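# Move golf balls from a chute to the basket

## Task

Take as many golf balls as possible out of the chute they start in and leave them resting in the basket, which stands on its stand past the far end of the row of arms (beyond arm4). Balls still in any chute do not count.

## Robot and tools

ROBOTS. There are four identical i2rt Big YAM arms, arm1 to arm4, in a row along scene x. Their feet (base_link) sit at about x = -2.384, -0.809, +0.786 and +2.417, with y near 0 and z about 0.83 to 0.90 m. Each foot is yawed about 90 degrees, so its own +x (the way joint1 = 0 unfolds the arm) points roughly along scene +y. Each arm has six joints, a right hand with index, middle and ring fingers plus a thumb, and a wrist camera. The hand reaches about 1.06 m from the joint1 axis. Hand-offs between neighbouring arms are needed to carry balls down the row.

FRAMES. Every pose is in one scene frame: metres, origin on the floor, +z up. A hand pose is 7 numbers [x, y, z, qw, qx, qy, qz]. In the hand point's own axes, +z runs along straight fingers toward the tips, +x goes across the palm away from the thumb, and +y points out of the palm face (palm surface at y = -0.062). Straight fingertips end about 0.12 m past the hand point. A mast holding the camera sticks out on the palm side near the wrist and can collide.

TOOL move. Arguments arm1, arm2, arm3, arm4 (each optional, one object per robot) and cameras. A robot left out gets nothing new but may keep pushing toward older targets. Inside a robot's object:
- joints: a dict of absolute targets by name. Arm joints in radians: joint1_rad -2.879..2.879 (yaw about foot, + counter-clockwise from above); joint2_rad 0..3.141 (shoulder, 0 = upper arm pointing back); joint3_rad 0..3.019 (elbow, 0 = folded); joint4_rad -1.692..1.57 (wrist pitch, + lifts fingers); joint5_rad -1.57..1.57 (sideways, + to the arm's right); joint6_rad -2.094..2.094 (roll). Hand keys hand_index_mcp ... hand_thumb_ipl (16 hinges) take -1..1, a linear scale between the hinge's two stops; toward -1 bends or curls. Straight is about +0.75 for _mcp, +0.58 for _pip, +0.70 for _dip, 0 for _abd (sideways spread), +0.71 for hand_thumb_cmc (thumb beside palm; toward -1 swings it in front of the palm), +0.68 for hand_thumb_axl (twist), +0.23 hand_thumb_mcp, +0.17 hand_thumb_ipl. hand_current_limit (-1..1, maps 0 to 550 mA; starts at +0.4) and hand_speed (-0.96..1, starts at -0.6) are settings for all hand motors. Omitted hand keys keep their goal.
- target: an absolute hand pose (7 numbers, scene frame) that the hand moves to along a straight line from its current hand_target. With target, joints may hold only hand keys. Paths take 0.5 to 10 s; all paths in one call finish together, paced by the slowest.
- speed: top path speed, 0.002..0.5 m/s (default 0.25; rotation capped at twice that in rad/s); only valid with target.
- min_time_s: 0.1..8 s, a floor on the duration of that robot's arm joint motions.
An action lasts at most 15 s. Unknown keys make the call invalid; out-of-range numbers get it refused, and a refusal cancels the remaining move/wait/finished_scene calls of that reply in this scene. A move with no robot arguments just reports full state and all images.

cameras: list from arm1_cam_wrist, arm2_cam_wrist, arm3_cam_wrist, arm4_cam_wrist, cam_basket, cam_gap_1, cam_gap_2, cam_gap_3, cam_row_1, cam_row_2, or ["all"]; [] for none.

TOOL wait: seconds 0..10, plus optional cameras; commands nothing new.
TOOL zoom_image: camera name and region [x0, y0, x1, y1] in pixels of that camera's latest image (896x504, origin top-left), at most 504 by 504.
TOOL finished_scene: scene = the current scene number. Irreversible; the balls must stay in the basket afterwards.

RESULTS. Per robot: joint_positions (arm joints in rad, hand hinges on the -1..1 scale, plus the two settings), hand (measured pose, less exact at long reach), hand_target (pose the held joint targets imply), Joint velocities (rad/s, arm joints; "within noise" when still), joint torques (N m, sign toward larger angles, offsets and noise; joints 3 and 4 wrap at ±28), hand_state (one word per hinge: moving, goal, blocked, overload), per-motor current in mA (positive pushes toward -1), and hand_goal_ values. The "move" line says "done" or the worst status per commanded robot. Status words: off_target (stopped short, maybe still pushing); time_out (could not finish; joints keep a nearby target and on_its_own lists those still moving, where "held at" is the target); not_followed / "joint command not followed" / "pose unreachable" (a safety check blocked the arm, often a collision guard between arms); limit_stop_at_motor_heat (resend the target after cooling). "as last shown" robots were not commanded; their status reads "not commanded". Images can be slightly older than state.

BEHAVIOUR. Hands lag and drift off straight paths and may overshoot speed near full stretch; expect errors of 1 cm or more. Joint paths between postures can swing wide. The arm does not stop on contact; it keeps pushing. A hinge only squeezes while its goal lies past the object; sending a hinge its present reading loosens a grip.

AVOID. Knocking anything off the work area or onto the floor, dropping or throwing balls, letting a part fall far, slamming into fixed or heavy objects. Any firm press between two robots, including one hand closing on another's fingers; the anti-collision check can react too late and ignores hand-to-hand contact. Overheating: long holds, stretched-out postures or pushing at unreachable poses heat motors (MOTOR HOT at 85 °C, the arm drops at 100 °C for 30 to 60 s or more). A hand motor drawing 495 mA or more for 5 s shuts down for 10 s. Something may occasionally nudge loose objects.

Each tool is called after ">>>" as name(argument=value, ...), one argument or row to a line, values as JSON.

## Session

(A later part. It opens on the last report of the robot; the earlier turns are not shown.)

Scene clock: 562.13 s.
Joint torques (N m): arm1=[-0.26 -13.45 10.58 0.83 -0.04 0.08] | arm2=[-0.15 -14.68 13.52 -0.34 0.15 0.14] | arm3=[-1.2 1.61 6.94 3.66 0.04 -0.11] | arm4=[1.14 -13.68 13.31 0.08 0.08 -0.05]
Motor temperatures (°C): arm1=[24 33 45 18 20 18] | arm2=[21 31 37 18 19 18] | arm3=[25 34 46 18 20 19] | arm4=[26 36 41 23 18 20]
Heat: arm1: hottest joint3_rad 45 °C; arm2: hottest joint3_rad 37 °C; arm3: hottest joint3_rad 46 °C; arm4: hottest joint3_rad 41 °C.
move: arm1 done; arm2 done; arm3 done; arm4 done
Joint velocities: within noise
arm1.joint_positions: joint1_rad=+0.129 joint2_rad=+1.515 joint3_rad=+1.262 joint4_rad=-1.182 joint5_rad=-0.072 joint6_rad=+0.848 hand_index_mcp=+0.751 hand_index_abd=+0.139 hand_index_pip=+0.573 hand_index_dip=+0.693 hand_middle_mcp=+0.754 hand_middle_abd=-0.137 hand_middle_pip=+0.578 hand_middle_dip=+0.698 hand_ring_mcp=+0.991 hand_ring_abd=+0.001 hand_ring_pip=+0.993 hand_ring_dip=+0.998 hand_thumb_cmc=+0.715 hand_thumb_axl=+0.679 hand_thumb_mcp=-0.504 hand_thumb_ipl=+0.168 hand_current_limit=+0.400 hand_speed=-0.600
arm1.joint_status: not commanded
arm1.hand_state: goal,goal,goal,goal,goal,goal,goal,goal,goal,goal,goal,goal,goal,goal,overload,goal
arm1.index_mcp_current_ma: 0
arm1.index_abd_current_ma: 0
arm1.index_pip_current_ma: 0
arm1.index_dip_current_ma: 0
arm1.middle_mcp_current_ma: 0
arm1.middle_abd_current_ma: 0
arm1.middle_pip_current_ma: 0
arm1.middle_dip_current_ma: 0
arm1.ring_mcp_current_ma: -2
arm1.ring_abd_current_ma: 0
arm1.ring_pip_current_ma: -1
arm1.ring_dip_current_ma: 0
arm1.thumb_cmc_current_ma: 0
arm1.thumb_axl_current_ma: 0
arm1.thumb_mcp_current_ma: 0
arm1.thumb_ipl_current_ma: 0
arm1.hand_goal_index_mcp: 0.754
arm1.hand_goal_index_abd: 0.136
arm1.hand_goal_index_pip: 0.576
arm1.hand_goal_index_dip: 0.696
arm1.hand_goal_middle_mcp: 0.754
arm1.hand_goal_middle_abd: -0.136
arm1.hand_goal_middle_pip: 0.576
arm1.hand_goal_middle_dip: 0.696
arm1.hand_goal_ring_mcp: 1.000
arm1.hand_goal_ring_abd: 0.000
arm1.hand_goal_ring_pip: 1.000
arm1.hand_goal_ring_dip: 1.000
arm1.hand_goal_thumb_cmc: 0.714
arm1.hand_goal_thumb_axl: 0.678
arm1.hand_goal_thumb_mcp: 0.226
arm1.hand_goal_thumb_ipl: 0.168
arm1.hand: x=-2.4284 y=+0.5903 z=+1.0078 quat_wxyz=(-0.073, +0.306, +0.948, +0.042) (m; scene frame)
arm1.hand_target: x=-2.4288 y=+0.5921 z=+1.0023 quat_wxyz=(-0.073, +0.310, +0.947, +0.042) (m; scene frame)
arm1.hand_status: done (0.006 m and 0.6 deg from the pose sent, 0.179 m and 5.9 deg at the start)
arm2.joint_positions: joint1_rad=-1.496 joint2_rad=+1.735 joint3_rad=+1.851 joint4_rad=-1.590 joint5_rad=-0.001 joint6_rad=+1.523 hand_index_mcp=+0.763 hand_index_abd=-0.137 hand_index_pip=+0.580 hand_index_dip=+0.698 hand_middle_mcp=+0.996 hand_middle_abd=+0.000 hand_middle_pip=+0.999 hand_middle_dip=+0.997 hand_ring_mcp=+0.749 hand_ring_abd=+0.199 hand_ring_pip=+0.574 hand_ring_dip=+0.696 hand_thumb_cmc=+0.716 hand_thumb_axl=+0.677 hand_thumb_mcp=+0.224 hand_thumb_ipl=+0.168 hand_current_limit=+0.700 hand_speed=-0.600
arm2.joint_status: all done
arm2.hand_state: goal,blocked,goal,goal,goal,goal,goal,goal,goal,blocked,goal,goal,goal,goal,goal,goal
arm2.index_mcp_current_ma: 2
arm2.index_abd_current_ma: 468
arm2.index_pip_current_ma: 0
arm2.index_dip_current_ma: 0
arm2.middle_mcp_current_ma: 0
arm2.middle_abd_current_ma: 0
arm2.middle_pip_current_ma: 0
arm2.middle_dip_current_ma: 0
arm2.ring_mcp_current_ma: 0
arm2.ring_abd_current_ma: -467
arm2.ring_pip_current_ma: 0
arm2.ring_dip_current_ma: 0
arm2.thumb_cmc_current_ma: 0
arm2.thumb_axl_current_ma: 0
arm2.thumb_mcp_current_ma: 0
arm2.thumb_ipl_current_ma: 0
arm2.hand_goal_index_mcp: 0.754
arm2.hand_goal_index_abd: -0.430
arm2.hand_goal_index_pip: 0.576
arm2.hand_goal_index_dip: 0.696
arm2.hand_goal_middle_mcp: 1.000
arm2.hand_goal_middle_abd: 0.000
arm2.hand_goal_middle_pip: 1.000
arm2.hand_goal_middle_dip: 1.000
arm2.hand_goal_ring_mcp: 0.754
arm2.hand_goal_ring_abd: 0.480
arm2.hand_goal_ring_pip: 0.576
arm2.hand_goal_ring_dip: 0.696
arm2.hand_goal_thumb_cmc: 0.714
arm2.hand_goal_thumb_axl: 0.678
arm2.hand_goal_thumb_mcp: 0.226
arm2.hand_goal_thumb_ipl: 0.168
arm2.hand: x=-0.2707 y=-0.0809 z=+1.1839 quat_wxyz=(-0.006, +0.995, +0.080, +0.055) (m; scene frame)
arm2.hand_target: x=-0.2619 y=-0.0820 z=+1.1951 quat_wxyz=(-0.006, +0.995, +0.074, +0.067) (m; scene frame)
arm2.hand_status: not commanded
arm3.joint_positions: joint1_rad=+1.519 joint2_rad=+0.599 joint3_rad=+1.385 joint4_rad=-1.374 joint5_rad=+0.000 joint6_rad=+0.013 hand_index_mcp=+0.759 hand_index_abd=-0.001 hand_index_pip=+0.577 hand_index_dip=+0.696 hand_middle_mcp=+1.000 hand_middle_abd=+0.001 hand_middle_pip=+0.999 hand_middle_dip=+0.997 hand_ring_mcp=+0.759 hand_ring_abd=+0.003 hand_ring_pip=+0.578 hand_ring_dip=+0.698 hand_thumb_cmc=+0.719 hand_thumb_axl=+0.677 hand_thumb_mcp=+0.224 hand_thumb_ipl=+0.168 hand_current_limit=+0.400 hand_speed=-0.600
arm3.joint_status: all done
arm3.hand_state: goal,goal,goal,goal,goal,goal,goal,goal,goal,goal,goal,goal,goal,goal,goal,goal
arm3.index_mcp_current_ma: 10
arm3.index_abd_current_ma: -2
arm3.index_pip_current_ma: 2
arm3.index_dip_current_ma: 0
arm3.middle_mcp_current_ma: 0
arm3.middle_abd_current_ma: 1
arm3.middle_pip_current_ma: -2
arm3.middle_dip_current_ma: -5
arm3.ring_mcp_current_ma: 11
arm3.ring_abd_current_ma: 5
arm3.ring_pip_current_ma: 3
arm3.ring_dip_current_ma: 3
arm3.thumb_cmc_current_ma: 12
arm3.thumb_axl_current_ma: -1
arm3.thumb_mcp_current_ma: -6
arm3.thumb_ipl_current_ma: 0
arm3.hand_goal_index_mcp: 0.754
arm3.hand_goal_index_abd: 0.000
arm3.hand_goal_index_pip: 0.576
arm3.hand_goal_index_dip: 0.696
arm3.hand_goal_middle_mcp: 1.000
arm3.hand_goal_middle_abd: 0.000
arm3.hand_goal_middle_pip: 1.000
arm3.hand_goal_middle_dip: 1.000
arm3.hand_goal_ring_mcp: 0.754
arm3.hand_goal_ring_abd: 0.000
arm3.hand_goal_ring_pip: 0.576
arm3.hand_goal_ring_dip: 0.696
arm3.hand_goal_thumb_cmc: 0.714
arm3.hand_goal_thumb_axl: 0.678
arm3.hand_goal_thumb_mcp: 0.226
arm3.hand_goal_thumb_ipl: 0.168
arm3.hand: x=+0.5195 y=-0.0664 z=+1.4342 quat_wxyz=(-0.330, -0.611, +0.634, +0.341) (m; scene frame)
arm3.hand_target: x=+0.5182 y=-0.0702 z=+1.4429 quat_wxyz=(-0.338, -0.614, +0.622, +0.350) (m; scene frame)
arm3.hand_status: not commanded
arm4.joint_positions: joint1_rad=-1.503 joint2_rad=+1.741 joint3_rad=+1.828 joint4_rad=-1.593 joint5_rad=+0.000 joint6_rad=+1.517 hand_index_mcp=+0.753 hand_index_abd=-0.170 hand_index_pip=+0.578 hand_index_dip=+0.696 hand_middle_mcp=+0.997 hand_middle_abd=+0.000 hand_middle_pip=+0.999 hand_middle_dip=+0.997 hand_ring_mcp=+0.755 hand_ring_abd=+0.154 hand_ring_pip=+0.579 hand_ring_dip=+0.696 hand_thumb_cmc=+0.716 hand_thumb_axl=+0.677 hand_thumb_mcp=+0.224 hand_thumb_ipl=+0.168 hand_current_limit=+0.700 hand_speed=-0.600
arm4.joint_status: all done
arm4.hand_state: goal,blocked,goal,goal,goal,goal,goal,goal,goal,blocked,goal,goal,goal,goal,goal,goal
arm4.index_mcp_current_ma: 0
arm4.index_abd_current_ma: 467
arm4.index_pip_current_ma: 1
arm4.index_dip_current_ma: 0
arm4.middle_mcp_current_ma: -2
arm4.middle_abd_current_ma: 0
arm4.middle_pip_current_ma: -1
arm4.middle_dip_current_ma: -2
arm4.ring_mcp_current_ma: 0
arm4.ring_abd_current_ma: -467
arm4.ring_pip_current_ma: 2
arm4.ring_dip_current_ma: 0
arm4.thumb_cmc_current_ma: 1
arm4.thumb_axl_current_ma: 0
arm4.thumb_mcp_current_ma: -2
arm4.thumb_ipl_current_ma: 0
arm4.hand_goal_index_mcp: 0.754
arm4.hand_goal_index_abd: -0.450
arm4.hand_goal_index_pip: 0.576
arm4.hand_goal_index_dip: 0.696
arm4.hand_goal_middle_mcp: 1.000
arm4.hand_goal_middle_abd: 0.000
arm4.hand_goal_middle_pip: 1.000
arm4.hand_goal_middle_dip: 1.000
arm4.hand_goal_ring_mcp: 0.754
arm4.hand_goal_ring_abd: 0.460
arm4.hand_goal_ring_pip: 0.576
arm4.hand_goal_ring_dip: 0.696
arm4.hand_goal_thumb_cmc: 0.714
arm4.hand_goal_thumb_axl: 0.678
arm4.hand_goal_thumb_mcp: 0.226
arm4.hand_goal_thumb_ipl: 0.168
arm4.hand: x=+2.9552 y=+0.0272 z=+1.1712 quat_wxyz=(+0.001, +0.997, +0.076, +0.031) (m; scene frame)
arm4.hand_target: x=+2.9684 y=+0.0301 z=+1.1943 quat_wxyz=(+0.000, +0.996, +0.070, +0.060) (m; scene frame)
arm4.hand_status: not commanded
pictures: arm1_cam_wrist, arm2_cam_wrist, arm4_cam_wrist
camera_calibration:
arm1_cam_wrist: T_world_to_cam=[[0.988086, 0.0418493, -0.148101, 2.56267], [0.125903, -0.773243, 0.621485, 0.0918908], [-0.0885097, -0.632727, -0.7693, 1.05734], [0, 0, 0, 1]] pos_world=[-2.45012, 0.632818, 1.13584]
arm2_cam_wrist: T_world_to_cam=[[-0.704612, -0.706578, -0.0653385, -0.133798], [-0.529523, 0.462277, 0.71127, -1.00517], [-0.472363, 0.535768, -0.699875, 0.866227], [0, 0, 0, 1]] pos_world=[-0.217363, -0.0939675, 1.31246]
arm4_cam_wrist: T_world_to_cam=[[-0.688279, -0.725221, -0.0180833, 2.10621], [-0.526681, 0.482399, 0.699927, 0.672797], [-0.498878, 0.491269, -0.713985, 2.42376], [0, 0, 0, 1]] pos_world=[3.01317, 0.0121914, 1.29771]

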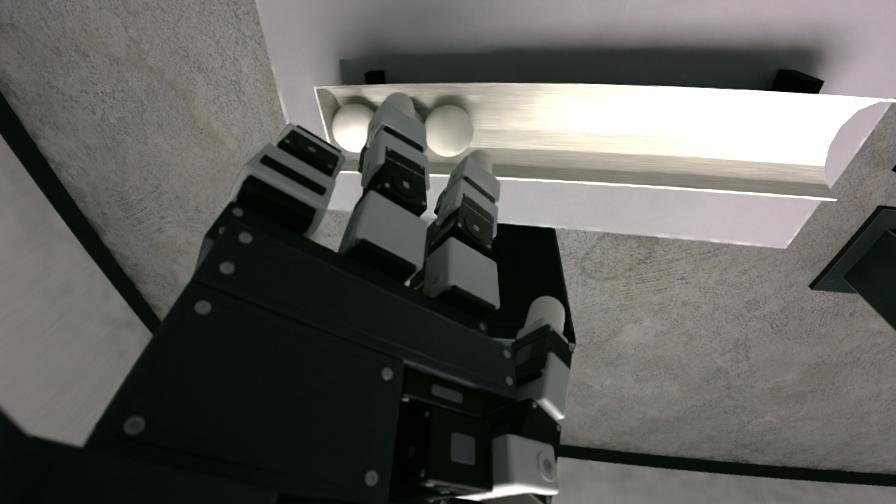

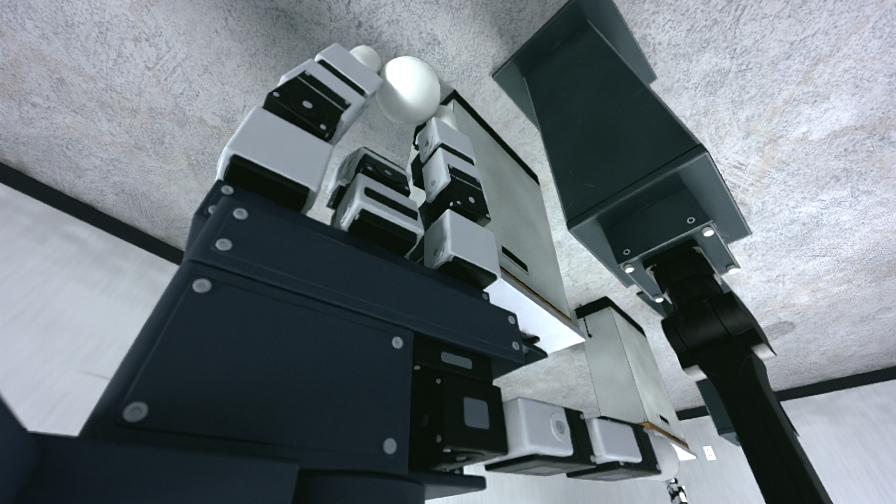

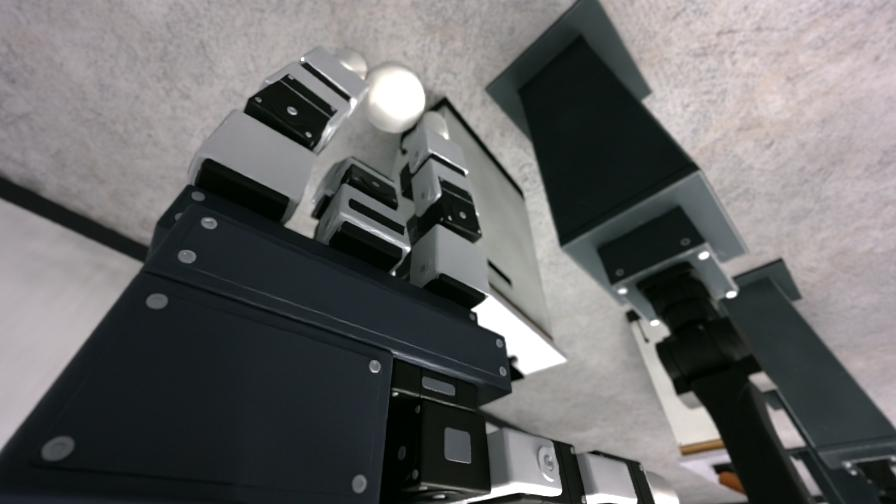

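>>> move(
  arm1={"target": [-2.4319, 0.5857, 0.9773, -0.0731, 0.3101, 0.9468, 0.0425], "speed": 0.05},
  arm2={"target": [-0.135, -0.122, 1.115, 0, 1, 0, 0.02], "speed": 0.1},
  arm3={"target": [0.08, -0.01, 1.06, -0.5, -0.5, 0.5, 0.5], "speed": 0.15},
  arm4={"target": [3.19, -0.07, 1.12, 0, 1, 0, 0.02], "speed": 0.12},
)

>>> move(
  arm1={"target": [-2.4314, 0.5848, 0.9553, -0.0731, 0.3101, 0.9468, 0.0425], "speed": 0.04},
  arm3={"target": [0.03, 0.0, 1.068, -0.5, -0.5, 0.5, 0.5], "speed": 0.1},
  arm4={"target": [3.20, -0.075, 0.90, 0, 1, 0, 0.02], "speed": 0.1},
  cameras=["arm1_cam_wrist", "arm3_cam_wrist", "arm4_cam_wrist", "cam_basket"],
)

>>> zoom_image(
  camera="arm1_cam_wrist",
  region=[300, 0, 600, 200],
)

>>> zoom_image(
  camera="arm3_cam_wrist",
  region=[250, 0, 550, 200],
)

Scene clock: 569.00 s.
Joint torques (N m): arm1=[0.38 -12.69 10.18 0.85 0 0.08] | arm2=[-0.62 -20.72 13.33 -0.51 0.25 0.16] | arm3=[-3.25 -15.44 8.55 3.95 -0.09 0.09] | arm4=[0.03 -21.77 13.3 0.64 0.18 -0.3]
Motor temperatures (°C): arm1=[24 32 44 18 20 18] | arm2=[21 31 38 18 19 18] | arm3=[25 33 45 18 20 19] | arm4=[26 36 42 23 18 20]
Heat: arm1: hottest joint3_rad 44 °C; arm2: hottest joint3_rad 38 °C; arm3: hottest joint3_rad 45 °C; arm4: hottest joint3_rad 42 °C.
move: arm1 done; arm2 off_target; arm3 off_target; arm4 off_target
Joint velocities: within noise
arm1.joint_positions: joint1_rad=+0.132 joint2_rad=+1.515 joint3_rad=+1.201 joint4_rad=-1.113 joint5_rad=-0.071 joint6_rad=+0.857 hand_index_mcp=+0.751 hand_index_abd=+0.139 hand_index_pip=+0.573 hand_index_dip=+0.693 hand_middle_mcp=+0.754 hand_middle_abd=-0.137 hand_middle_pip=+0.578 hand_middle_dip=+0.698 hand_ring_mcp=+0.991 hand_ring_abd=+0.001 hand_ring_pip=+0.993 hand_ring_dip=+0.998 hand_thumb_cmc=+0.715 hand_thumb_axl=+0.679 hand_thumb_mcp=-0.504 hand_thumb_ipl=+0.168 hand_current_limit=+0.400 hand_speed=-0.600
arm1.joint_status: not commanded
arm1.hand_state: goal,goal,goal,goal,goal,goal,goal,goal,goal,goal,goal,goal,goal,goal,overload,goal
arm1.index_mcp_current_ma: 0
arm1.index_abd_current_ma: 0
arm1.index_pip_current_ma: 0
arm1.index_dip_current_ma: 0
arm1.middle_mcp_current_ma: 0
arm1.middle_abd_current_ma: 0
arm1.middle_pip_current_ma: 0
arm1.middle_dip_current_ma: 0
arm1.ring_mcp_current_ma: -2
arm1.ring_abd_current_ma: 0
arm1.ring_pip_current_ma: -1
arm1.ring_dip_current_ma: 0
arm1.thumb_cmc_current_ma: 0
arm1.thumb_axl_current_ma: 0
arm1.thumb_mcp_current_ma: 0
arm1.thumb_ipl_current_ma: 0
arm1.hand_goal_index_mcp: 0.754
arm1.hand_goal_index_abd: 0.136
arm1.hand_goal_index_pip: 0.576
arm1.hand_goal_index_dip: 0.696
arm1.hand_goal_middle_mcp: 0.754
arm1.hand_goal_middle_abd: -0.136
arm1.hand_goal_middle_pip: 0.576
arm1.hand_goal_middle_dip: 0.696
arm1.hand_goal_ring_mcp: 1.000
arm1.hand_goal_ring_abd: 0.000
arm1.hand_goal_ring_pip: 1.000
arm1.hand_goal_ring_dip: 1.000
arm1.hand_goal_thumb_cmc: 0.714
arm1.hand_goal_thumb_axl: 0.678
arm1.hand_goal_thumb_mcp: 0.226
arm1.hand_goal_thumb_ipl: 0.168
arm1.hand: x=-2.4286 y=+0.5851 z=+0.9858 quat_wxyz=(-0.075, +0.308, +0.947, +0.044) (m; scene frame)
arm1.hand_target: x=-2.4318 y=+0.5855 z=+0.9774 quat_wxyz=(-0.073, +0.310, +0.947, +0.043) (m; scene frame)
arm1.hand_status: done (0.009 m and 0.4 deg from the pose sent, 0.031 m and 0.6 deg at the start)
arm2.joint_positions: joint1_rad=-1.563 joint2_rad=+2.216 joint3_rad=+2.386 joint4_rad=-1.699 joint5_rad=+0.012 joint6_rad=+1.586 hand_index_mcp=+0.763 hand_index_abd=-0.137 hand_index_pip=+0.580 hand_index_dip=+0.698 hand_middle_mcp=+0.996 hand_middle_abd=+0.000 hand_middle_pip=+0.999 hand_middle_dip=+0.997 hand_ring_mcp=+0.749 hand_ring_abd=+0.199 hand_ring_pip=+0.574 hand_ring_dip=+0.696 hand_thumb_cmc=+0.716 hand_thumb_axl=+0.677 hand_thumb_mcp=+0.224 hand_thumb_ipl=+0.168 hand_current_limit=+0.700 hand_speed=-0.600
arm2.joint_status: not commanded
arm2.hand_state: goal,blocked,goal,goal,goal,goal,goal,goal,goal,blocked,goal,goal,goal,goal,goal,goal
arm2.index_mcp_current_ma: 2
arm2.index_abd_current_ma: 467
arm2.index_pip_current_ma: 0
arm2.index_dip_current_ma: 0
arm2.middle_mcp_current_ma: 0
arm2.middle_abd_current_ma: 0
arm2.middle_pip_current_ma: 0
arm2.middle_dip_current_ma: 0
arm2.ring_mcp_current_ma: 0
arm2.ring_abd_current_ma: -467
arm2.ring_pip_current_ma: 0
arm2.ring_dip_current_ma: 0
arm2.thumb_cmc_current_ma: 0
arm2.thumb_axl_current_ma: 0
arm2.thumb_mcp_current_ma: 0
arm2.thumb_ipl_current_ma: 0
arm2.hand_goal_index_mcp: 0.754
arm2.hand_goal_index_abd: -0.430
arm2.hand_goal_index_pip: 0.576
arm2.hand_goal_index_dip: 0.696
arm2.hand_goal_middle_mcp: 1.000
arm2.hand_goal_middle_abd: 0.000
arm2.hand_goal_middle_pip: 1.000
arm2.hand_goal_middle_dip: 1.000
arm2.hand_goal_ring_mcp: 0.754
arm2.hand_goal_ring_abd: 0.480
arm2.hand_goal_ring_pip: 0.576
arm2.hand_goal_ring_dip: 0.696
arm2.hand_goal_thumb_cmc: 0.714
arm2.hand_goal_thumb_axl: 0.678
arm2.hand_goal_thumb_mcp: 0.226
arm2.hand_goal_thumb_ipl: 0.168
arm2.hand: x=-0.1416 y=-0.1114 z=+1.1059 quat_wxyz=(+0.001, +1.000, +0.015, +0.028) (m; scene frame)
arm2.hand_target: x=-0.1360 y=-0.1221 z=+1.1146 quat_wxyz=(+0.002, +0.999, +0.003, +0.040) (m; scene frame)
arm2.hand_status: off_target (0.015 m and 1.9 deg from the pose sent, 0.158 m and 10.1 deg at the start; a joint's target at an end of its range on 42 of 137 steps)
arm3.joint_positions: joint1_rad=+1.449 joint2_rad=+1.988 joint3_rad=+1.004 joint4_rad=+0.907 joint5_rad=-0.113 joint6_rad=-0.003 hand_index_mcp=+0.762 hand_index_abd=-0.001 hand_index_pip=+0.577 hand_index_dip=+0.696 hand_middle_mcp=+1.000 hand_middle_abd=+0.001 hand_middle_pip=+0.999 hand_middle_dip=+0.997 hand_ring_mcp=+0.762 hand_ring_abd=+0.003 hand_ring_pip=+0.578 hand_ring_dip=+0.698 hand_thumb_cmc=+0.722 hand_thumb_axl=+0.677 hand_thumb_mcp=+0.224 hand_thumb_ipl=+0.168 hand_current_limit=+0.400 hand_speed=-0.600
arm3.joint_status: not commanded
arm3.hand_state: goal,goal,goal,goal,goal,goal,goal,goal,goal,goal,goal,goal,goal,goal,goal,goal
arm3.index_mcp_current_ma: 19
arm3.index_abd_current_ma: -2
arm3.index_pip_current_ma: 2
arm3.index_dip_current_ma: 0
arm3.middle_mcp_current_ma: 0
arm3.middle_abd_current_ma: 1
arm3.middle_pip_current_ma: -2
arm3.middle_dip_current_ma: -5
arm3.ring_mcp_current_ma: 20
arm3.ring_abd_current_ma: 5
arm3.ring_pip_current_ma: 3
arm3.ring_dip_current_ma: 3
arm3.thumb_cmc_current_ma: 18
arm3.thumb_axl_current_ma: -1
arm3.thumb_mcp_current_ma: -6
arm3.thumb_ipl_current_ma: 0
arm3.hand_goal_index_mcp: 0.754
arm3.hand_goal_index_abd: 0.000
arm3.hand_goal_index_pip: 0.576
arm3.hand_goal_index_dip: 0.696
arm3.hand_goal_middle_mcp: 1.000
arm3.hand_goal_middle_abd: 0.000
arm3.hand_goal_middle_pip: 1.000
arm3.hand_goal_middle_dip: 1.000
arm3.hand_goal_ring_mcp: 0.754
arm3.hand_goal_ring_abd: 0.000
arm3.hand_goal_ring_pip: 0.576
arm3.hand_goal_ring_dip: 0.696
arm3.hand_goal_thumb_cmc: 0.714
arm3.hand_goal_thumb_axl: 0.678
arm3.hand_goal_thumb_mcp: 0.226
arm3.hand_goal_thumb_ipl: 0.168
arm3.hand: x=+0.0867 y=-0.0214 z=+1.0301 quat_wxyz=(-0.484, -0.522, +0.513, +0.480) (m; scene frame)
arm3.hand_target: x=+0.0817 y=-0.0101 z=+1.0598 quat_wxyz=(-0.500, -0.500, +0.500, +0.500) (m; scene frame)
arm3.hand_status: off_target (0.033 m and 4.1 deg from the pose sent, 0.580 m and 33.4 deg at the start)
arm4.joint_positions: joint1_rad=-1.644 joint2_rad=+2.492 joint3_rad=+2.855 joint4_rad=-1.697 joint5_rad=+0.017 joint6_rad=+1.446 hand_index_mcp=+0.753 hand_index_abd=-0.170 hand_index_pip=+0.578 hand_index_dip=+0.696 hand_middle_mcp=+0.997 hand_middle_abd=+0.000 hand_middle_pip=+0.999 hand_middle_dip=+0.997 hand_ring_mcp=+0.755 hand_ring_abd=+0.154 hand_ring_pip=+0.579 hand_ring_dip=+0.696 hand_thumb_cmc=+0.716 hand_thumb_axl=+0.677 hand_thumb_mcp=+0.224 hand_thumb_ipl=+0.168 hand_current_limit=+0.700 hand_speed=-0.600
arm4.joint_status: not commanded
arm4.hand_state: goal,blocked,goal,goal,goal,goal,goal,goal,goal,blocked,goal,goal,goal,goal,goal,goal
arm4.index_mcp_current_ma: 0
arm4.index_abd_current_ma: 467
arm4.index_pip_current_ma: 1
arm4.index_dip_current_ma: 0
arm4.middle_mcp_current_ma: -2
arm4.middle_abd_current_ma: 0
arm4.middle_pip_current_ma: -1
arm4.middle_dip_current_ma: -2
arm4.ring_mcp_current_ma: 0
arm4.ring_abd_current_ma: -467
arm4.ring_pip_current_ma: 2
arm4.ring_dip_current_ma: 0
arm4.thumb_cmc_current_ma: 1
arm4.thumb_axl_current_ma: 0
arm4.thumb_mcp_current_ma: -2
arm4.thumb_ipl_current_ma: 0
arm4.hand_goal_index_mcp: 0.754
arm4.hand_goal_index_abd: -0.450
arm4.hand_goal_index_pip: 0.576
arm4.hand_goal_index_dip: 0.696
arm4.hand_goal_middle_mcp: 1.000
arm4.hand_goal_middle_abd: 0.000
arm4.hand_goal_middle_pip: 1.000
arm4.hand_goal_middle_dip: 1.000
arm4.hand_goal_ring_mcp: 0.754
arm4.hand_goal_ring_abd: 0.460
arm4.hand_goal_ring_pip: 0.576
arm4.hand_goal_ring_dip: 0.696
arm4.hand_goal_thumb_cmc: 0.714
arm4.hand_goal_thumb_axl: 0.678
arm4.hand_goal_thumb_mcp: 0.226
arm4.hand_goal_thumb_ipl: 0.168
arm4.hand: x=+3.1805 y=-0.0630 z=+1.0933 quat_wxyz=(+0.020, +0.992, +0.039, +0.116) (m; scene frame)
arm4.hand_target: x=+3.1870 y=-0.0698 z=+1.1196 quat_wxyz=(+0.025, +0.988, +0.041, +0.148) (m; scene frame)
arm4.hand_status: off_target (0.029 m and 12.1 deg from the pose sent, 0.259 m and 8.8 deg at the start; a joint's target at an end of its range on 89 of 137 steps)
pictures: none

Scene clock: 571.80 s.
Joint torques (N m): arm1=[0.15 -12.45 10.02 0.99 -0.02 0.07] | arm2=[-0.56 -20.6 13.29 -0.54 0.25 0.16] | arm3=[-3.25 -15.74 9.48 2.4 -0.1 0.09] | arm4=[0.03 -23.12 13.19 0.61 -0.01 -0.07]
Motor temperatures (°C): arm1=[24 32 44 18 20 18] | arm2=[21 31 38 18 19 18] | arm3=[25 33 45 18 20 19] | arm4=[26 36 42 23 18 20]
Heat: arm1: hottest joint3_rad 44 °C; arm2: hottest joint3_rad 38 °C; arm3: hottest joint3_rad 45 °C; arm4: hottest joint3_rad 42 °C.
move: arm1 done; arm3 off_target; arm4 off_target
Joint velocities: within noise
arm1.joint_positions: joint1_rad=+0.132 joint2_rad=+1.530 joint3_rad=+1.160 joint4_rad=-1.058 joint5_rad=-0.071 joint6_rad=+0.857 hand_index_mcp=+0.751 hand_index_abd=+0.139 hand_index_pip=+0.573 hand_index_dip=+0.693 hand_middle_mcp=+0.755 hand_middle_abd=-0.136 hand_middle_pip=+0.578 hand_middle_dip=+0.698 hand_ring_mcp=+0.991 hand_ring_abd=+0.001 hand_ring_pip=+0.993 hand_ring_dip=+0.998 hand_thumb_cmc=+0.715 hand_thumb_axl=+0.679 hand_thumb_mcp=-0.504 hand_thumb_ipl=+0.168 hand_current_limit=+0.400 hand_speed=-0.600
arm1.joint_status: not commanded
arm1.hand_state: goal,goal,goal,goal,goal,goal,goal,goal,goal,goal,goal,goal,goal,goal,overload,goal
arm1.index_mcp_current_ma: 0
arm1.index_abd_current_ma: 0
arm1.index_pip_current_ma: 0
arm1.index_dip_current_ma: 0
arm1.middle_mcp_current_ma: 0
arm1.middle_abd_current_ma: 0
arm1.middle_pip_current_ma: 0
arm1.middle_dip_current_ma: 0
arm1.ring_mcp_current_ma: -2
arm1.ring_abd_current_ma: 0
arm1.ring_pip_current_ma: -1
arm1.ring_dip_current_ma: 0
arm1.thumb_cmc_current_ma: 0
arm1.thumb_axl_current_ma: 0
arm1.thumb_mcp_current_ma: 0
arm1.thumb_ipl_current_ma: 0
arm1.hand_goal_index_mcp: 0.754
arm1.hand_goal_index_abd: 0.136
arm1.hand_goal_index_pip: 0.576
arm1.hand_goal_index_dip: 0.696
arm1.hand_goal_middle_mcp: 0.754
arm1.hand_goal_middle_abd: -0.136
arm1.hand_goal_middle_pip: 0.576
arm1.hand_goal_middle_dip: 0.696
arm1.hand_goal_ring_mcp: 1.000
arm1.hand_goal_ring_abd: 0.000
arm1.hand_goal_ring_pip: 1.000
arm1.hand_goal_ring_dip: 1.000
arm1.hand_goal_thumb_cmc: 0.714
arm1.hand_goal_thumb_axl: 0.678
arm1.hand_goal_thumb_mcp: 0.226
arm1.hand_goal_thumb_ipl: 0.168
arm1.hand: x=-2.4285 y=+0.5836 z=+0.9648 quat_wxyz=(-0.075, +0.308, +0.947, +0.044) (m; scene frame)
arm1.hand_target: x=-2.4314 y=+0.5846 z=+0.9555 quat_wxyz=(-0.073, +0.310, +0.947, +0.042) (m; scene frame)
arm1.hand_status: done (0.010 m and 0.3 deg from the pose sent, 0.031 m and 0.4 deg at the start)
arm2: as last shown
arm2.index_abd_current_ma: 468
arm3.joint_positions: joint1_rad=+1.442 joint2_rad=+2.045 joint3_rad=+1.169 joint4_rad=+0.842 joint5_rad=-0.119 joint6_rad=-0.003 hand_index_mcp=+0.762 hand_index_abd=-0.001 hand_index_pip=+0.577 hand_index_dip=+0.696 hand_middle_mcp=+1.000 hand_middle_abd=+0.001 hand_middle_pip=+0.999 hand_middle_dip=+0.997 hand_ring_mcp=+0.762 hand_ring_abd=+0.003 hand_ring_pip=+0.578 hand_ring_dip=+0.698 hand_thumb_cmc=+0.722 hand_thumb_axl=+0.677 hand_thumb_mcp=+0.224 hand_thumb_ipl=+0.168 hand_current_limit=+0.400 hand_speed=-0.600
arm3.joint_status: not commanded
arm3.hand_state: goal,goal,goal,goal,goal,goal,goal,goal,goal,goal,goal,goal,goal,goal,goal,goal
arm3.index_mcp_current_ma: 19
arm3.index_abd_current_ma: -2
arm3.index_pip_current_ma: 2
arm3.index_dip_current_ma: 0
arm3.middle_mcp_current_ma: 0
arm3.middle_abd_current_ma: 1
arm3.middle_pip_current_ma: -2
arm3.middle_dip_current_ma: -5
arm3.ring_mcp_current_ma: 20
arm3.ring_abd_current_ma: 5
arm3.ring_pip_current_ma: 3
arm3.ring_dip_current_ma: 3
arm3.thumb_cmc_current_ma: 18
arm3.thumb_axl_current_ma: -1
arm3.thumb_mcp_current_ma: -5
arm3.thumb_ipl_current_ma: 0
arm3.hand_goal_index_mcp: 0.754
arm3.hand_goal_index_abd: 0.000
arm3.hand_goal_index_pip: 0.576
arm3.hand_goal_index_dip: 0.696
arm3.hand_goal_middle_mcp: 1.000
arm3.hand_goal_middle_abd: 0.000
arm3.hand_goal_middle_pip: 1.000
arm3.hand_goal_middle_dip: 1.000
arm3.hand_goal_ring_mcp: 0.754
arm3.hand_goal_ring_abd: 0.000
arm3.hand_goal_ring_pip: 0.576
arm3.hand_goal_ring_dip: 0.696
arm3.hand_goal_thumb_cmc: 0.714
arm3.hand_goal_thumb_axl: 0.678
arm3.hand_goal_thumb_mcp: 0.226
arm3.hand_goal_thumb_ipl: 0.168
arm3.hand: x=+0.0399 y=-0.0130 z=+1.0533 quat_wxyz=(-0.494, -0.512, +0.502, +0.492) (m; scene frame)
arm3.hand_target: x=+0.0313 y=-0.0002 z=+1.0680 quat_wxyz=(-0.500, -0.500, +0.500, +0.500) (m; scene frame)
arm3.hand_status: off_target (0.022 m and 1.8 deg from the pose sent, 0.071 m and 4.2 deg at the start)
arm4.joint_positions: joint1_rad=-1.653 joint2_rad=+2.783 joint3_rad=+2.858 joint4_rad=-1.627 joint5_rad=-0.002 joint6_rad=+1.475 hand_index_mcp=+0.753 hand_index_abd=-0.170 hand_index_pip=+0.578 hand_index_dip=+0.696 hand_middle_mcp=+0.997 hand_middle_abd=+0.000 hand_middle_pip=+0.999 hand_middle_dip=+0.997 hand_ring_mcp=+0.755 hand_ring_abd=+0.154 hand_ring_pip=+0.579 hand_ring_dip=+0.696 hand_thumb_cmc=+0.716 hand_thumb_axl=+0.677 hand_thumb_mcp=+0.224 hand_thumb_ipl=+0.168 hand_current_limit=+0.700 hand_speed=-0.600
arm4.joint_status: not commanded
arm4.hand_state: goal,blocked,goal,goal,goal,goal,goal,goal,goal,blocked,goal,goal,goal,goal,goal,goal
arm4.index_mcp_current_ma: 0
arm4.index_abd_current_ma: 467
arm4.index_pip_current_ma: 1
arm4.index_dip_current_ma: 0
arm4.middle_mcp_current_ma: -2
arm4.middle_abd_current_ma: 0
arm4.middle_pip_current_ma: -1
arm4.middle_dip_current_ma: -2
arm4.ring_mcp_current_ma: 0
arm4.ring_abd_current_ma: -467
arm4.ring_pip_current_ma: 2
arm4.ring_dip_current_ma: 0
arm4.thumb_cmc_current_ma: 1
arm4.thumb_axl_current_ma: 0
arm4.thumb_mcp_current_ma: -2
arm4.thumb_ipl_current_ma: 0
arm4.hand_goal_index_mcp: 0.754
arm4.hand_goal_index_abd: -0.450
arm4.hand_goal_index_pip: 0.576
arm4.hand_goal_index_dip: 0.696
arm4.hand_goal_middle_mcp: 1.000
arm4.hand_goal_middle_abd: 0.000
arm4.hand_goal_middle_pip: 1.000
arm4.hand_goal_middle_dip: 1.000
arm4.hand_goal_ring_mcp: 0.754
arm4.hand_goal_ring_abd: 0.460
arm4.hand_goal_ring_pip: 0.576
arm4.hand_goal_ring_dip: 0.696
arm4.hand_goal_thumb_cmc: 0.714
arm4.hand_goal_thumb_axl: 0.678
arm4.hand_goal_thumb_mcp: 0.226
arm4.hand_goal_thumb_ipl: 0.168
arm4.hand: x=+3.1829 y=-0.0672 z=+0.8743 quat_wxyz=(+0.001, +1.000, +0.021, +0.009) (m; scene frame)
arm4.hand_target: x=+3.1971 y=-0.0748 z=+0.9005 quat_wxyz=(+0.003, +0.999, +0.010, +0.048) (m; scene frame)
arm4.hand_status: off_target (0.032 m and 2.8 deg from the pose sent, 0.194 m and 12.1 deg at the start; a joint's target at an end of its range on 34 of 84 steps)
pictures: arm1_cam_wrist, arm3_cam_wrist, arm4_cam_wrist, cam_basket
camera_calibration:
arm1_cam_wrist: T_world_to_cam=[[0.987996, 0.0366321, -0.150075, 2.56148], [0.122507, -0.77761, 0.616697, 0.112328], [-0.0941086, -0.627679, -0.772763, 1.0069], [0, 0, 0, 1]] pos_world=[-2.44973, 0.625525, 1.09323]
arm3_cam_wrist: T_world_to_cam=[[-0.0104478, 0.800532, 0.599198, -0.587941], [0.771347, 0.387781, -0.504628, 0.449174], [-0.636329, 0.456918, -0.62154, 0.810996], [0, 0, 0, 1]] pos_world=[0.163449, -0.0740736, 1.08303]
arm4_cam_wrist: T_world_to_cam=[[-0.763272, -0.645881, 0.0159232, 2.40341], [-0.438694, 0.536206, 0.721131, 0.751098], [-0.474303, 0.543434, -0.692616, 2.27843], [0, 0, 0, 1]] pos_world=[3.24462, -0.0886028, 0.998166]

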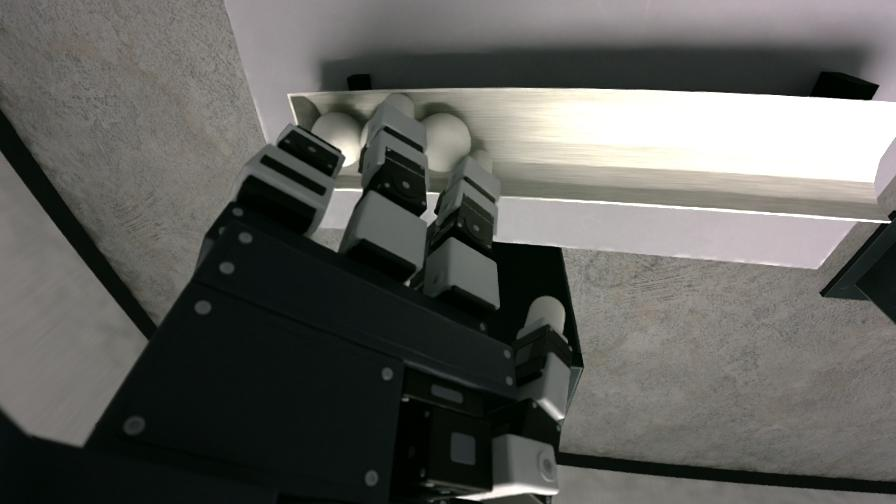

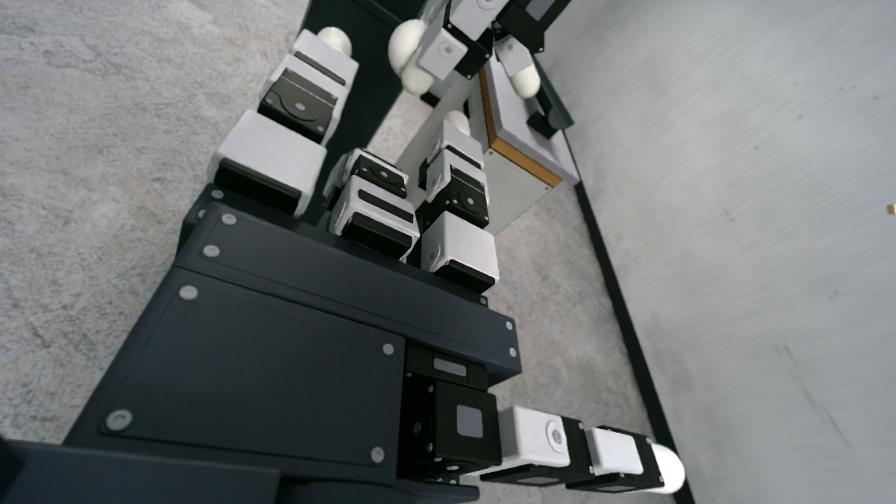

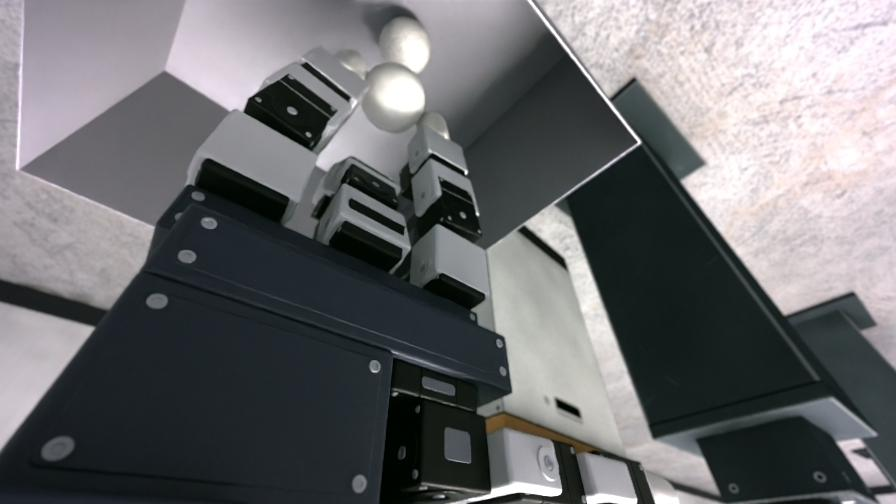

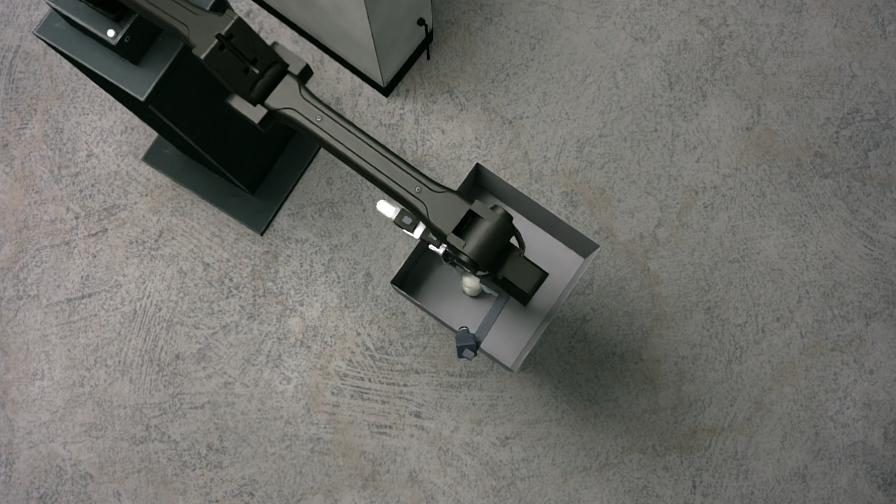

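Scaled by 1.680 from the camera's 896x504 image, which has a finer 1280x720 frame.

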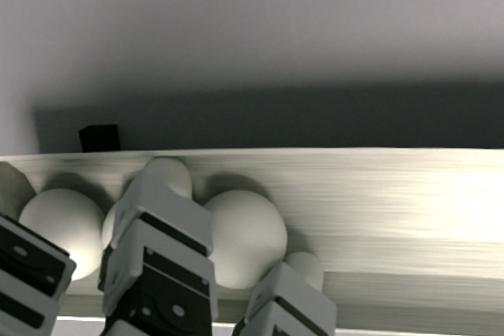

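Scaled by 1.680 from the camera's 896x504 image, which has a finer 1280x720 frame.

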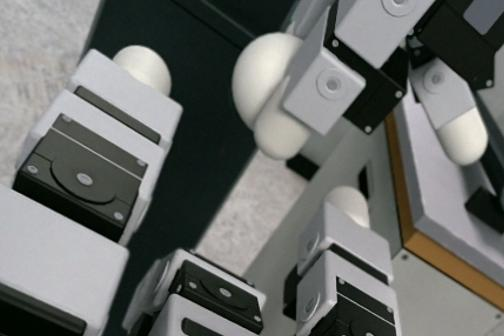

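>>> move(
  arm1={"joints": {"hand_index_abd": -0.22, "hand_middle_abd": 0.22}},
  arm3={"target": [-0.023, -0.005, 1.077, -0.5, -0.5, 0.5, 0.5], "speed": 0.06},
  arm4={"target": [3.225, -0.115, 0.885, 0, 1, 0, 0.02], "speed": 0.08},
  cameras=["arm1_cam_wrist", "arm3_cam_wrist", "arm4_cam_wrist", "cam_basket", "cam_gap_2"],
)

>>> zoom_image(
  camera="arm3_cam_wrist",
  region=[250, 0, 550, 200],
)

>>> zoom_image(
  camera="cam_gap_2",
  region=[340, 180, 490, 300],
)

Scene clock: 575.93 s.
Joint torques (N m): arm1=[0.15 -12.57 10 0.88 -0.2 0.07] | arm2=[-0.79 -20.6 13.29 -0.5 0.25 0.15] | arm3=[-1.9 -17.32 10.24 2.4 0.05 0.08] | arm4=[0.38 -23.18 13.33 0.98 -0.02 -0.28]
Motor temperatures (°C): arm1=[24 32 44 18 20 18] | arm2=[21 30 37 18 19 18] | arm3=[25 33 45 18 20 19] | arm4=[26 36 42 23 18 20]
Heat: arm1: hottest joint3_rad 44 °C; arm2: hottest joint3_rad 37 °C; arm3: hottest joint3_rad 45 °C; arm4: hottest joint3_rad 42 °C.
move: arm1 off_target; arm3 off_target; arm4 off_target
Joint velocities: within noise
arm1.joint_positions: joint1_rad=+0.132 joint2_rad=+1.530 joint3_rad=+1.160 joint4_rad=-1.056 joint5_rad=-0.066 joint6_rad=+0.857 hand_index_mcp=+0.750 hand_index_abd=+0.090 hand_index_pip=+0.573 hand_index_dip=+0.693 hand_middle_mcp=+0.754 hand_middle_abd=-0.059 hand_middle_pip=+0.578 hand_middle_dip=+0.698 hand_ring_mcp=+0.991 hand_ring_abd=+0.001 hand_ring_pip=+0.993 hand_ring_dip=+0.998 hand_thumb_cmc=+0.715 hand_thumb_axl=+0.679 hand_thumb_mcp=-0.504 hand_thumb_ipl=+0.168 hand_current_limit=+0.400 hand_speed=-0.600
arm1.joint_status: hand_index_abd off_target (ended at +0.090, target -0.220); hand_middle_abd off_target (ended at -0.059, target +0.220)
arm1.hand_state: goal,blocked,goal,goal,goal,blocked,goal,goal,goal,goal,goal,goal,goal,goal,overload,goal
arm1.index_mcp_current_ma: 0
arm1.index_abd_current_ma: 385
arm1.index_pip_current_ma: 0
arm1.index_dip_current_ma: 0
arm1.middle_mcp_current_ma: 0
arm1.middle_abd_current_ma: -385
arm1.middle_pip_current_ma: 0
arm1.middle_dip_current_ma: 0
arm1.ring_mcp_current_ma: -2
arm1.ring_abd_current_ma: 0
arm1.ring_pip_current_ma: -1
arm1.ring_dip_current_ma: 0
arm1.thumb_cmc_current_ma: 0
arm1.thumb_axl_current_ma: 0
arm1.thumb_mcp_current_ma: 0
arm1.thumb_ipl_current_ma: 0
arm1.hand_goal_index_mcp: 0.754
arm1.hand_goal_index_abd: -0.220
arm1.hand_goal_index_pip: 0.576
arm1.hand_goal_index_dip: 0.696
arm1.hand_goal_middle_mcp: 0.754
arm1.hand_goal_middle_abd: 0.220
arm1.hand_goal_middle_pip: 0.576
arm1.hand_goal_middle_dip: 0.696
arm1.hand_goal_ring_mcp: 1.000
arm1.hand_goal_ring_abd: 0.000
arm1.hand_goal_ring_pip: 1.000
arm1.hand_goal_ring_dip: 1.000
arm1.hand_goal_thumb_cmc: 0.714
arm1.hand_goal_thumb_axl: 0.678
arm1.hand_goal_thumb_mcp: 0.226
arm1.hand_goal_thumb_ipl: 0.168
arm1.hand: x=-2.4277 y=+0.5842 z=+0.9651 quat_wxyz=(-0.073, +0.309, +0.947, +0.046) (m; scene frame)
arm1.hand_target: x=-2.4314 y=+0.5846 z=+0.9554 quat_wxyz=(-0.073, +0.310, +0.947, +0.042) (m; scene frame)
arm1.hand_status: not commanded
arm2: as last shown
arm3.joint_positions: joint1_rad=+1.442 joint2_rad=+2.125 joint3_rad=+1.352 joint4_rad=+0.736 joint5_rad=-0.105 joint6_rad=-0.003 hand_index_mcp=+0.762 hand_index_abd=-0.001 hand_index_pip=+0.577 hand_index_dip=+0.696 hand_middle_mcp=+1.000 hand_middle_abd=+0.001 hand_middle_pip=+0.999 hand_middle_dip=+0.997 hand_ring_mcp=+0.762 hand_ring_abd=+0.003 hand_ring_pip=+0.578 hand_ring_dip=+0.698 hand_thumb_cmc=+0.722 hand_thumb_axl=+0.677 hand_thumb_mcp=+0.224 hand_thumb_ipl=+0.168 hand_current_limit=+0.400 hand_speed=-0.600
arm3.joint_status: not commanded
arm3.hand_state: goal,goal,goal,goal,goal,goal,goal,goal,goal,goal,goal,goal,goal,goal,goal,goal
arm3.index_mcp_current_ma: 19
arm3.index_abd_current_ma: -2
arm3.index_pip_current_ma: 2
arm3.index_dip_current_ma: 0
arm3.middle_mcp_current_ma: 0
arm3.middle_abd_current_ma: 1
arm3.middle_pip_current_ma: -2
arm3.middle_dip_current_ma: -5
arm3.ring_mcp_current_ma: 20
arm3.ring_abd_current_ma: 5
arm3.ring_pip_current_ma: 3
arm3.ring_dip_current_ma: 3
arm3.thumb_cmc_current_ma: 18
arm3.thumb_axl_current_ma: -1
arm3.thumb_mcp_current_ma: -5
arm3.thumb_ipl_current_ma: 0
arm3.hand_goal_index_mcp: 0.754
arm3.hand_goal_index_abd: 0.000
arm3.hand_goal_index_pip: 0.576
arm3.hand_goal_index_dip: 0.696
arm3.hand_goal_middle_mcp: 1.000
arm3.hand_goal_middle_abd: 0.000
arm3.hand_goal_middle_pip: 1.000
arm3.hand_goal_middle_dip: 1.000
arm3.hand_goal_ring_mcp: 0.754
arm3.hand_goal_ring_abd: 0.000
arm3.hand_goal_ring_pip: 0.576
arm3.hand_goal_ring_dip: 0.696
arm3.hand_goal_thumb_cmc: 0.714
arm3.hand_goal_thumb_axl: 0.678
arm3.hand_goal_thumb_mcp: 0.226
arm3.hand_goal_thumb_ipl: 0.168
arm3.hand: x=-0.0122 y=-0.0049 z=+1.0598 quat_wxyz=(-0.490, -0.509, +0.506, +0.494) (m; scene frame)
arm3.hand_target: x=-0.0216 y=-0.0053 z=+1.0771 quat_wxyz=(-0.500, -0.500, +0.500, +0.500) (m; scene frame)
arm3.hand_status: off_target (0.020 m and 1.8 deg from the pose sent, 0.068 m and 1.8 deg at the start)
arm4.joint_positions: joint1_rad=-1.703 joint2_rad=+2.799 joint3_rad=+2.858 joint4_rad=-1.515 joint5_rad=-0.004 joint6_rad=+1.425 hand_index_mcp=+0.753 hand_index_abd=-0.170 hand_index_pip=+0.578 hand_index_dip=+0.696 hand_middle_mcp=+0.997 hand_middle_abd=+0.000 hand_middle_pip=+0.999 hand_middle_dip=+0.997 hand_ring_mcp=+0.755 hand_ring_abd=+0.154 hand_ring_pip=+0.579 hand_ring_dip=+0.696 hand_thumb_cmc=+0.716 hand_thumb_axl=+0.677 hand_thumb_mcp=+0.224 hand_thumb_ipl=+0.168 hand_current_limit=+0.700 hand_speed=-0.600
arm4.joint_status: not commanded
arm4.hand_state: goal,blocked,goal,goal,goal,goal,goal,goal,goal,blocked,goal,goal,goal,goal,goal,goal
arm4.index_mcp_current_ma: 0
arm4.index_abd_current_ma: 468
arm4.index_pip_current_ma: 1
arm4.index_dip_current_ma: 0
arm4.middle_mcp_current_ma: -2
arm4.middle_abd_current_ma: 0
arm4.middle_pip_current_ma: -1
arm4.middle_dip_current_ma: -2
arm4.ring_mcp_current_ma: 0
arm4.ring_abd_current_ma: -467
arm4.ring_pip_current_ma: 2
arm4.ring_dip_current_ma: 0
arm4.thumb_cmc_current_ma: 1
arm4.thumb_axl_current_ma: 0
arm4.thumb_mcp_current_ma: -2
arm4.thumb_ipl_current_ma: 0
arm4.hand_goal_index_mcp: 0.754
arm4.hand_goal_index_abd: -0.450
arm4.hand_goal_index_pip: 0.576
arm4.hand_goal_index_dip: 0.696
arm4.hand_goal_middle_mcp: 1.000
arm4.hand_goal_middle_abd: 0.000
arm4.hand_goal_middle_pip: 1.000
arm4.hand_goal_middle_dip: 1.000
arm4.hand_goal_ring_mcp: 0.754
arm4.hand_goal_ring_abd: 0.460
arm4.hand_goal_ring_pip: 0.576
arm4.hand_goal_ring_dip: 0.696
arm4.hand_goal_thumb_cmc: 0.714
arm4.hand_goal_thumb_axl: 0.678
arm4.hand_goal_thumb_mcp: 0.226
arm4.hand_goal_thumb_ipl: 0.168
arm4.hand: x=+3.2051 y=-0.1083 z=+0.8630 quat_wxyz=(+0.007, +0.998, +0.022, +0.056) (m; scene frame)
arm4.hand_target: x=+3.2217 y=-0.1145 z=+0.8857 quat_wxyz=(+0.011, +0.995, +0.026, +0.093) (m; scene frame)
arm4.hand_status: off_target (0.030 m and 4.9 deg from the pose sent, 0.065 m and 2.8 deg at the start; a joint's target at an end of its range on 41 of 44 steps)
pictures: arm1_cam_wrist, arm3_cam_wrist, arm4_cam_wrist, cam_basket, cam_gap_2
camera_calibration:
arm1_cam_wrist: T_world_to_cam=[[0.988692, 0.0361577, -0.145534, 2.55824], [0.119099, -0.779046, 0.61555, 0.106212], [-0.091121, -0.625923, -0.774543, 1.01543], [0, 0, 0, 1]] pos_world=[-2.44943, 0.625826, 1.09343]
arm3_cam_wrist: T_world_to_cam=[[-0.0008855, 0.800783, 0.598953, -0.598435], [0.778228, 0.376684, -0.502465, 0.487312], [-0.627981, 0.465677, -0.623526, 0.78046], [0, 0, 0, 1]] pos_world=[0.110345, -0.0677886, 1.08993]
arm4_cam_wrist: T_world_to_cam=[[-0.760814, -0.646907, -0.0517057, 2.44434], [-0.506134, 0.541607, 0.671185, 1.0509], [-0.40619, 0.536817, -0.739484, 2.12487], [0, 0, 0, 1]] pos_world=[3.25468, -0.12858, 0.992347]

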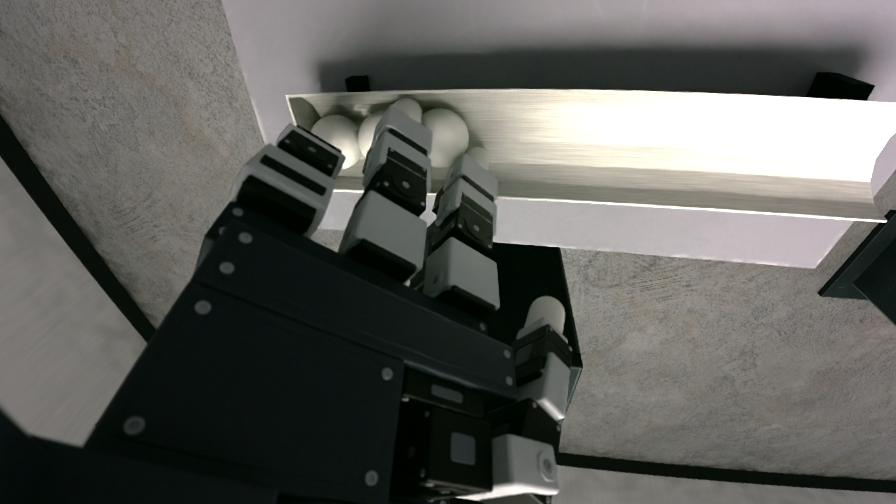

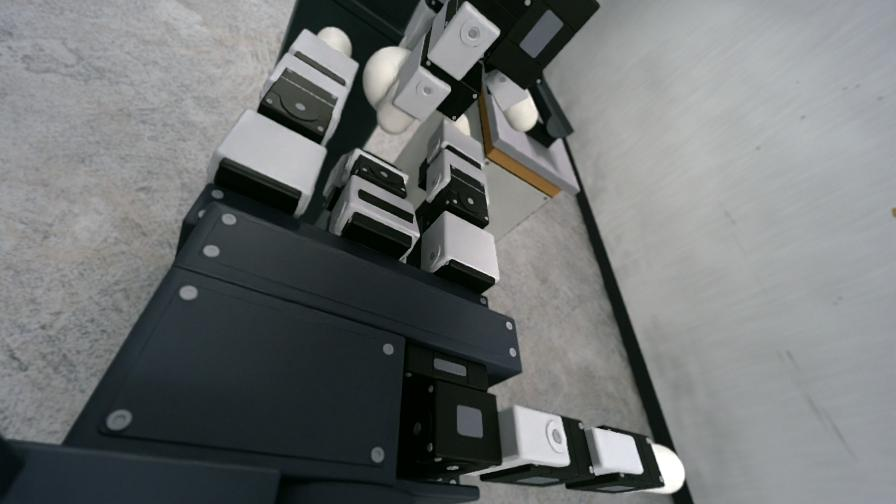

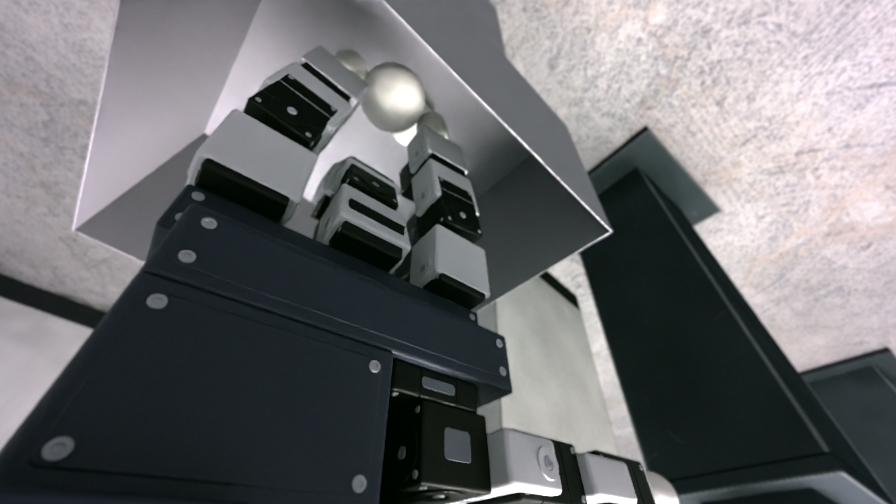

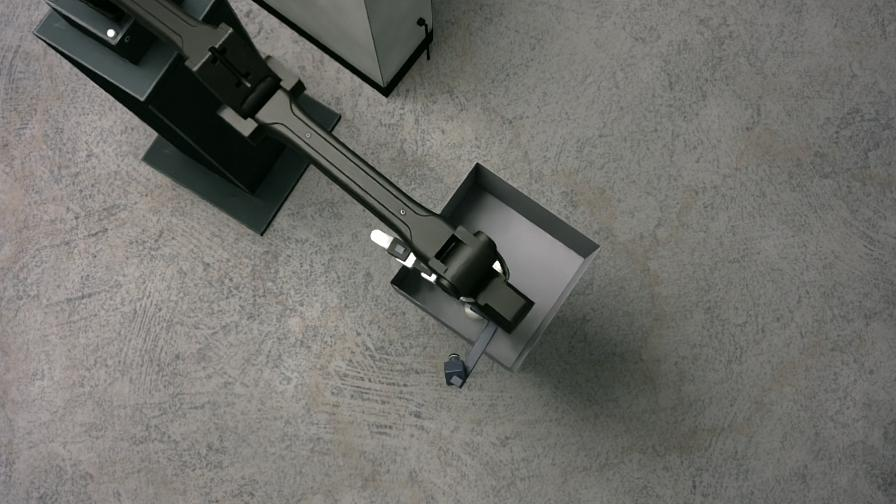

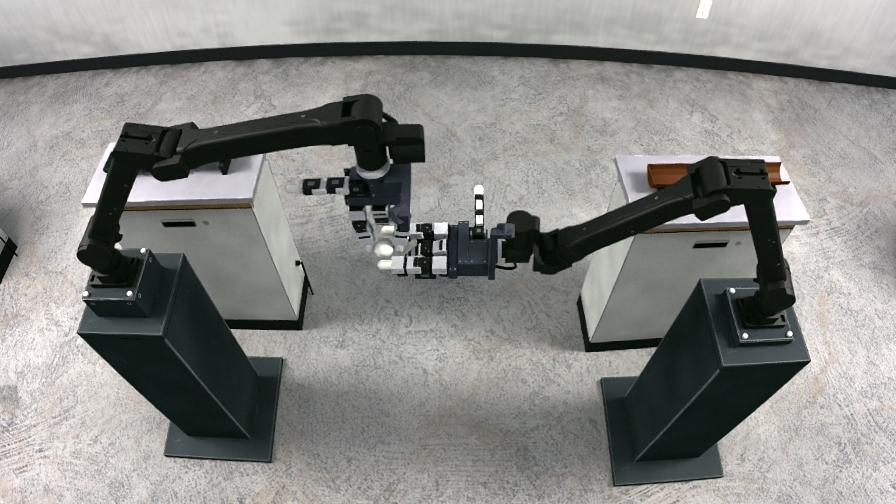

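Scaled by 1.680 from the camera's 896x504 image, which has a finer 1280x720 frame.

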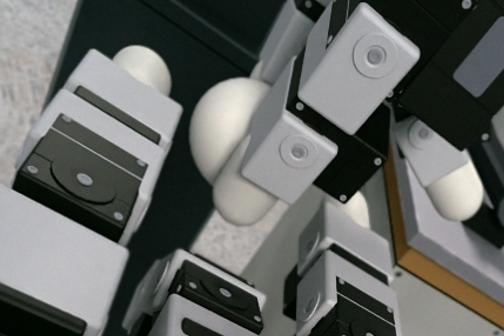

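Scaled by 3.360 from the camera's 896x504 image, which has a finer 1280x720 frame.

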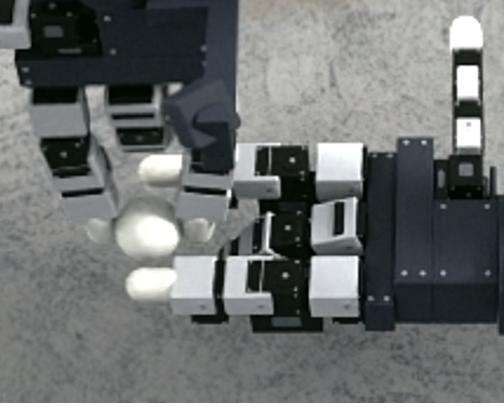

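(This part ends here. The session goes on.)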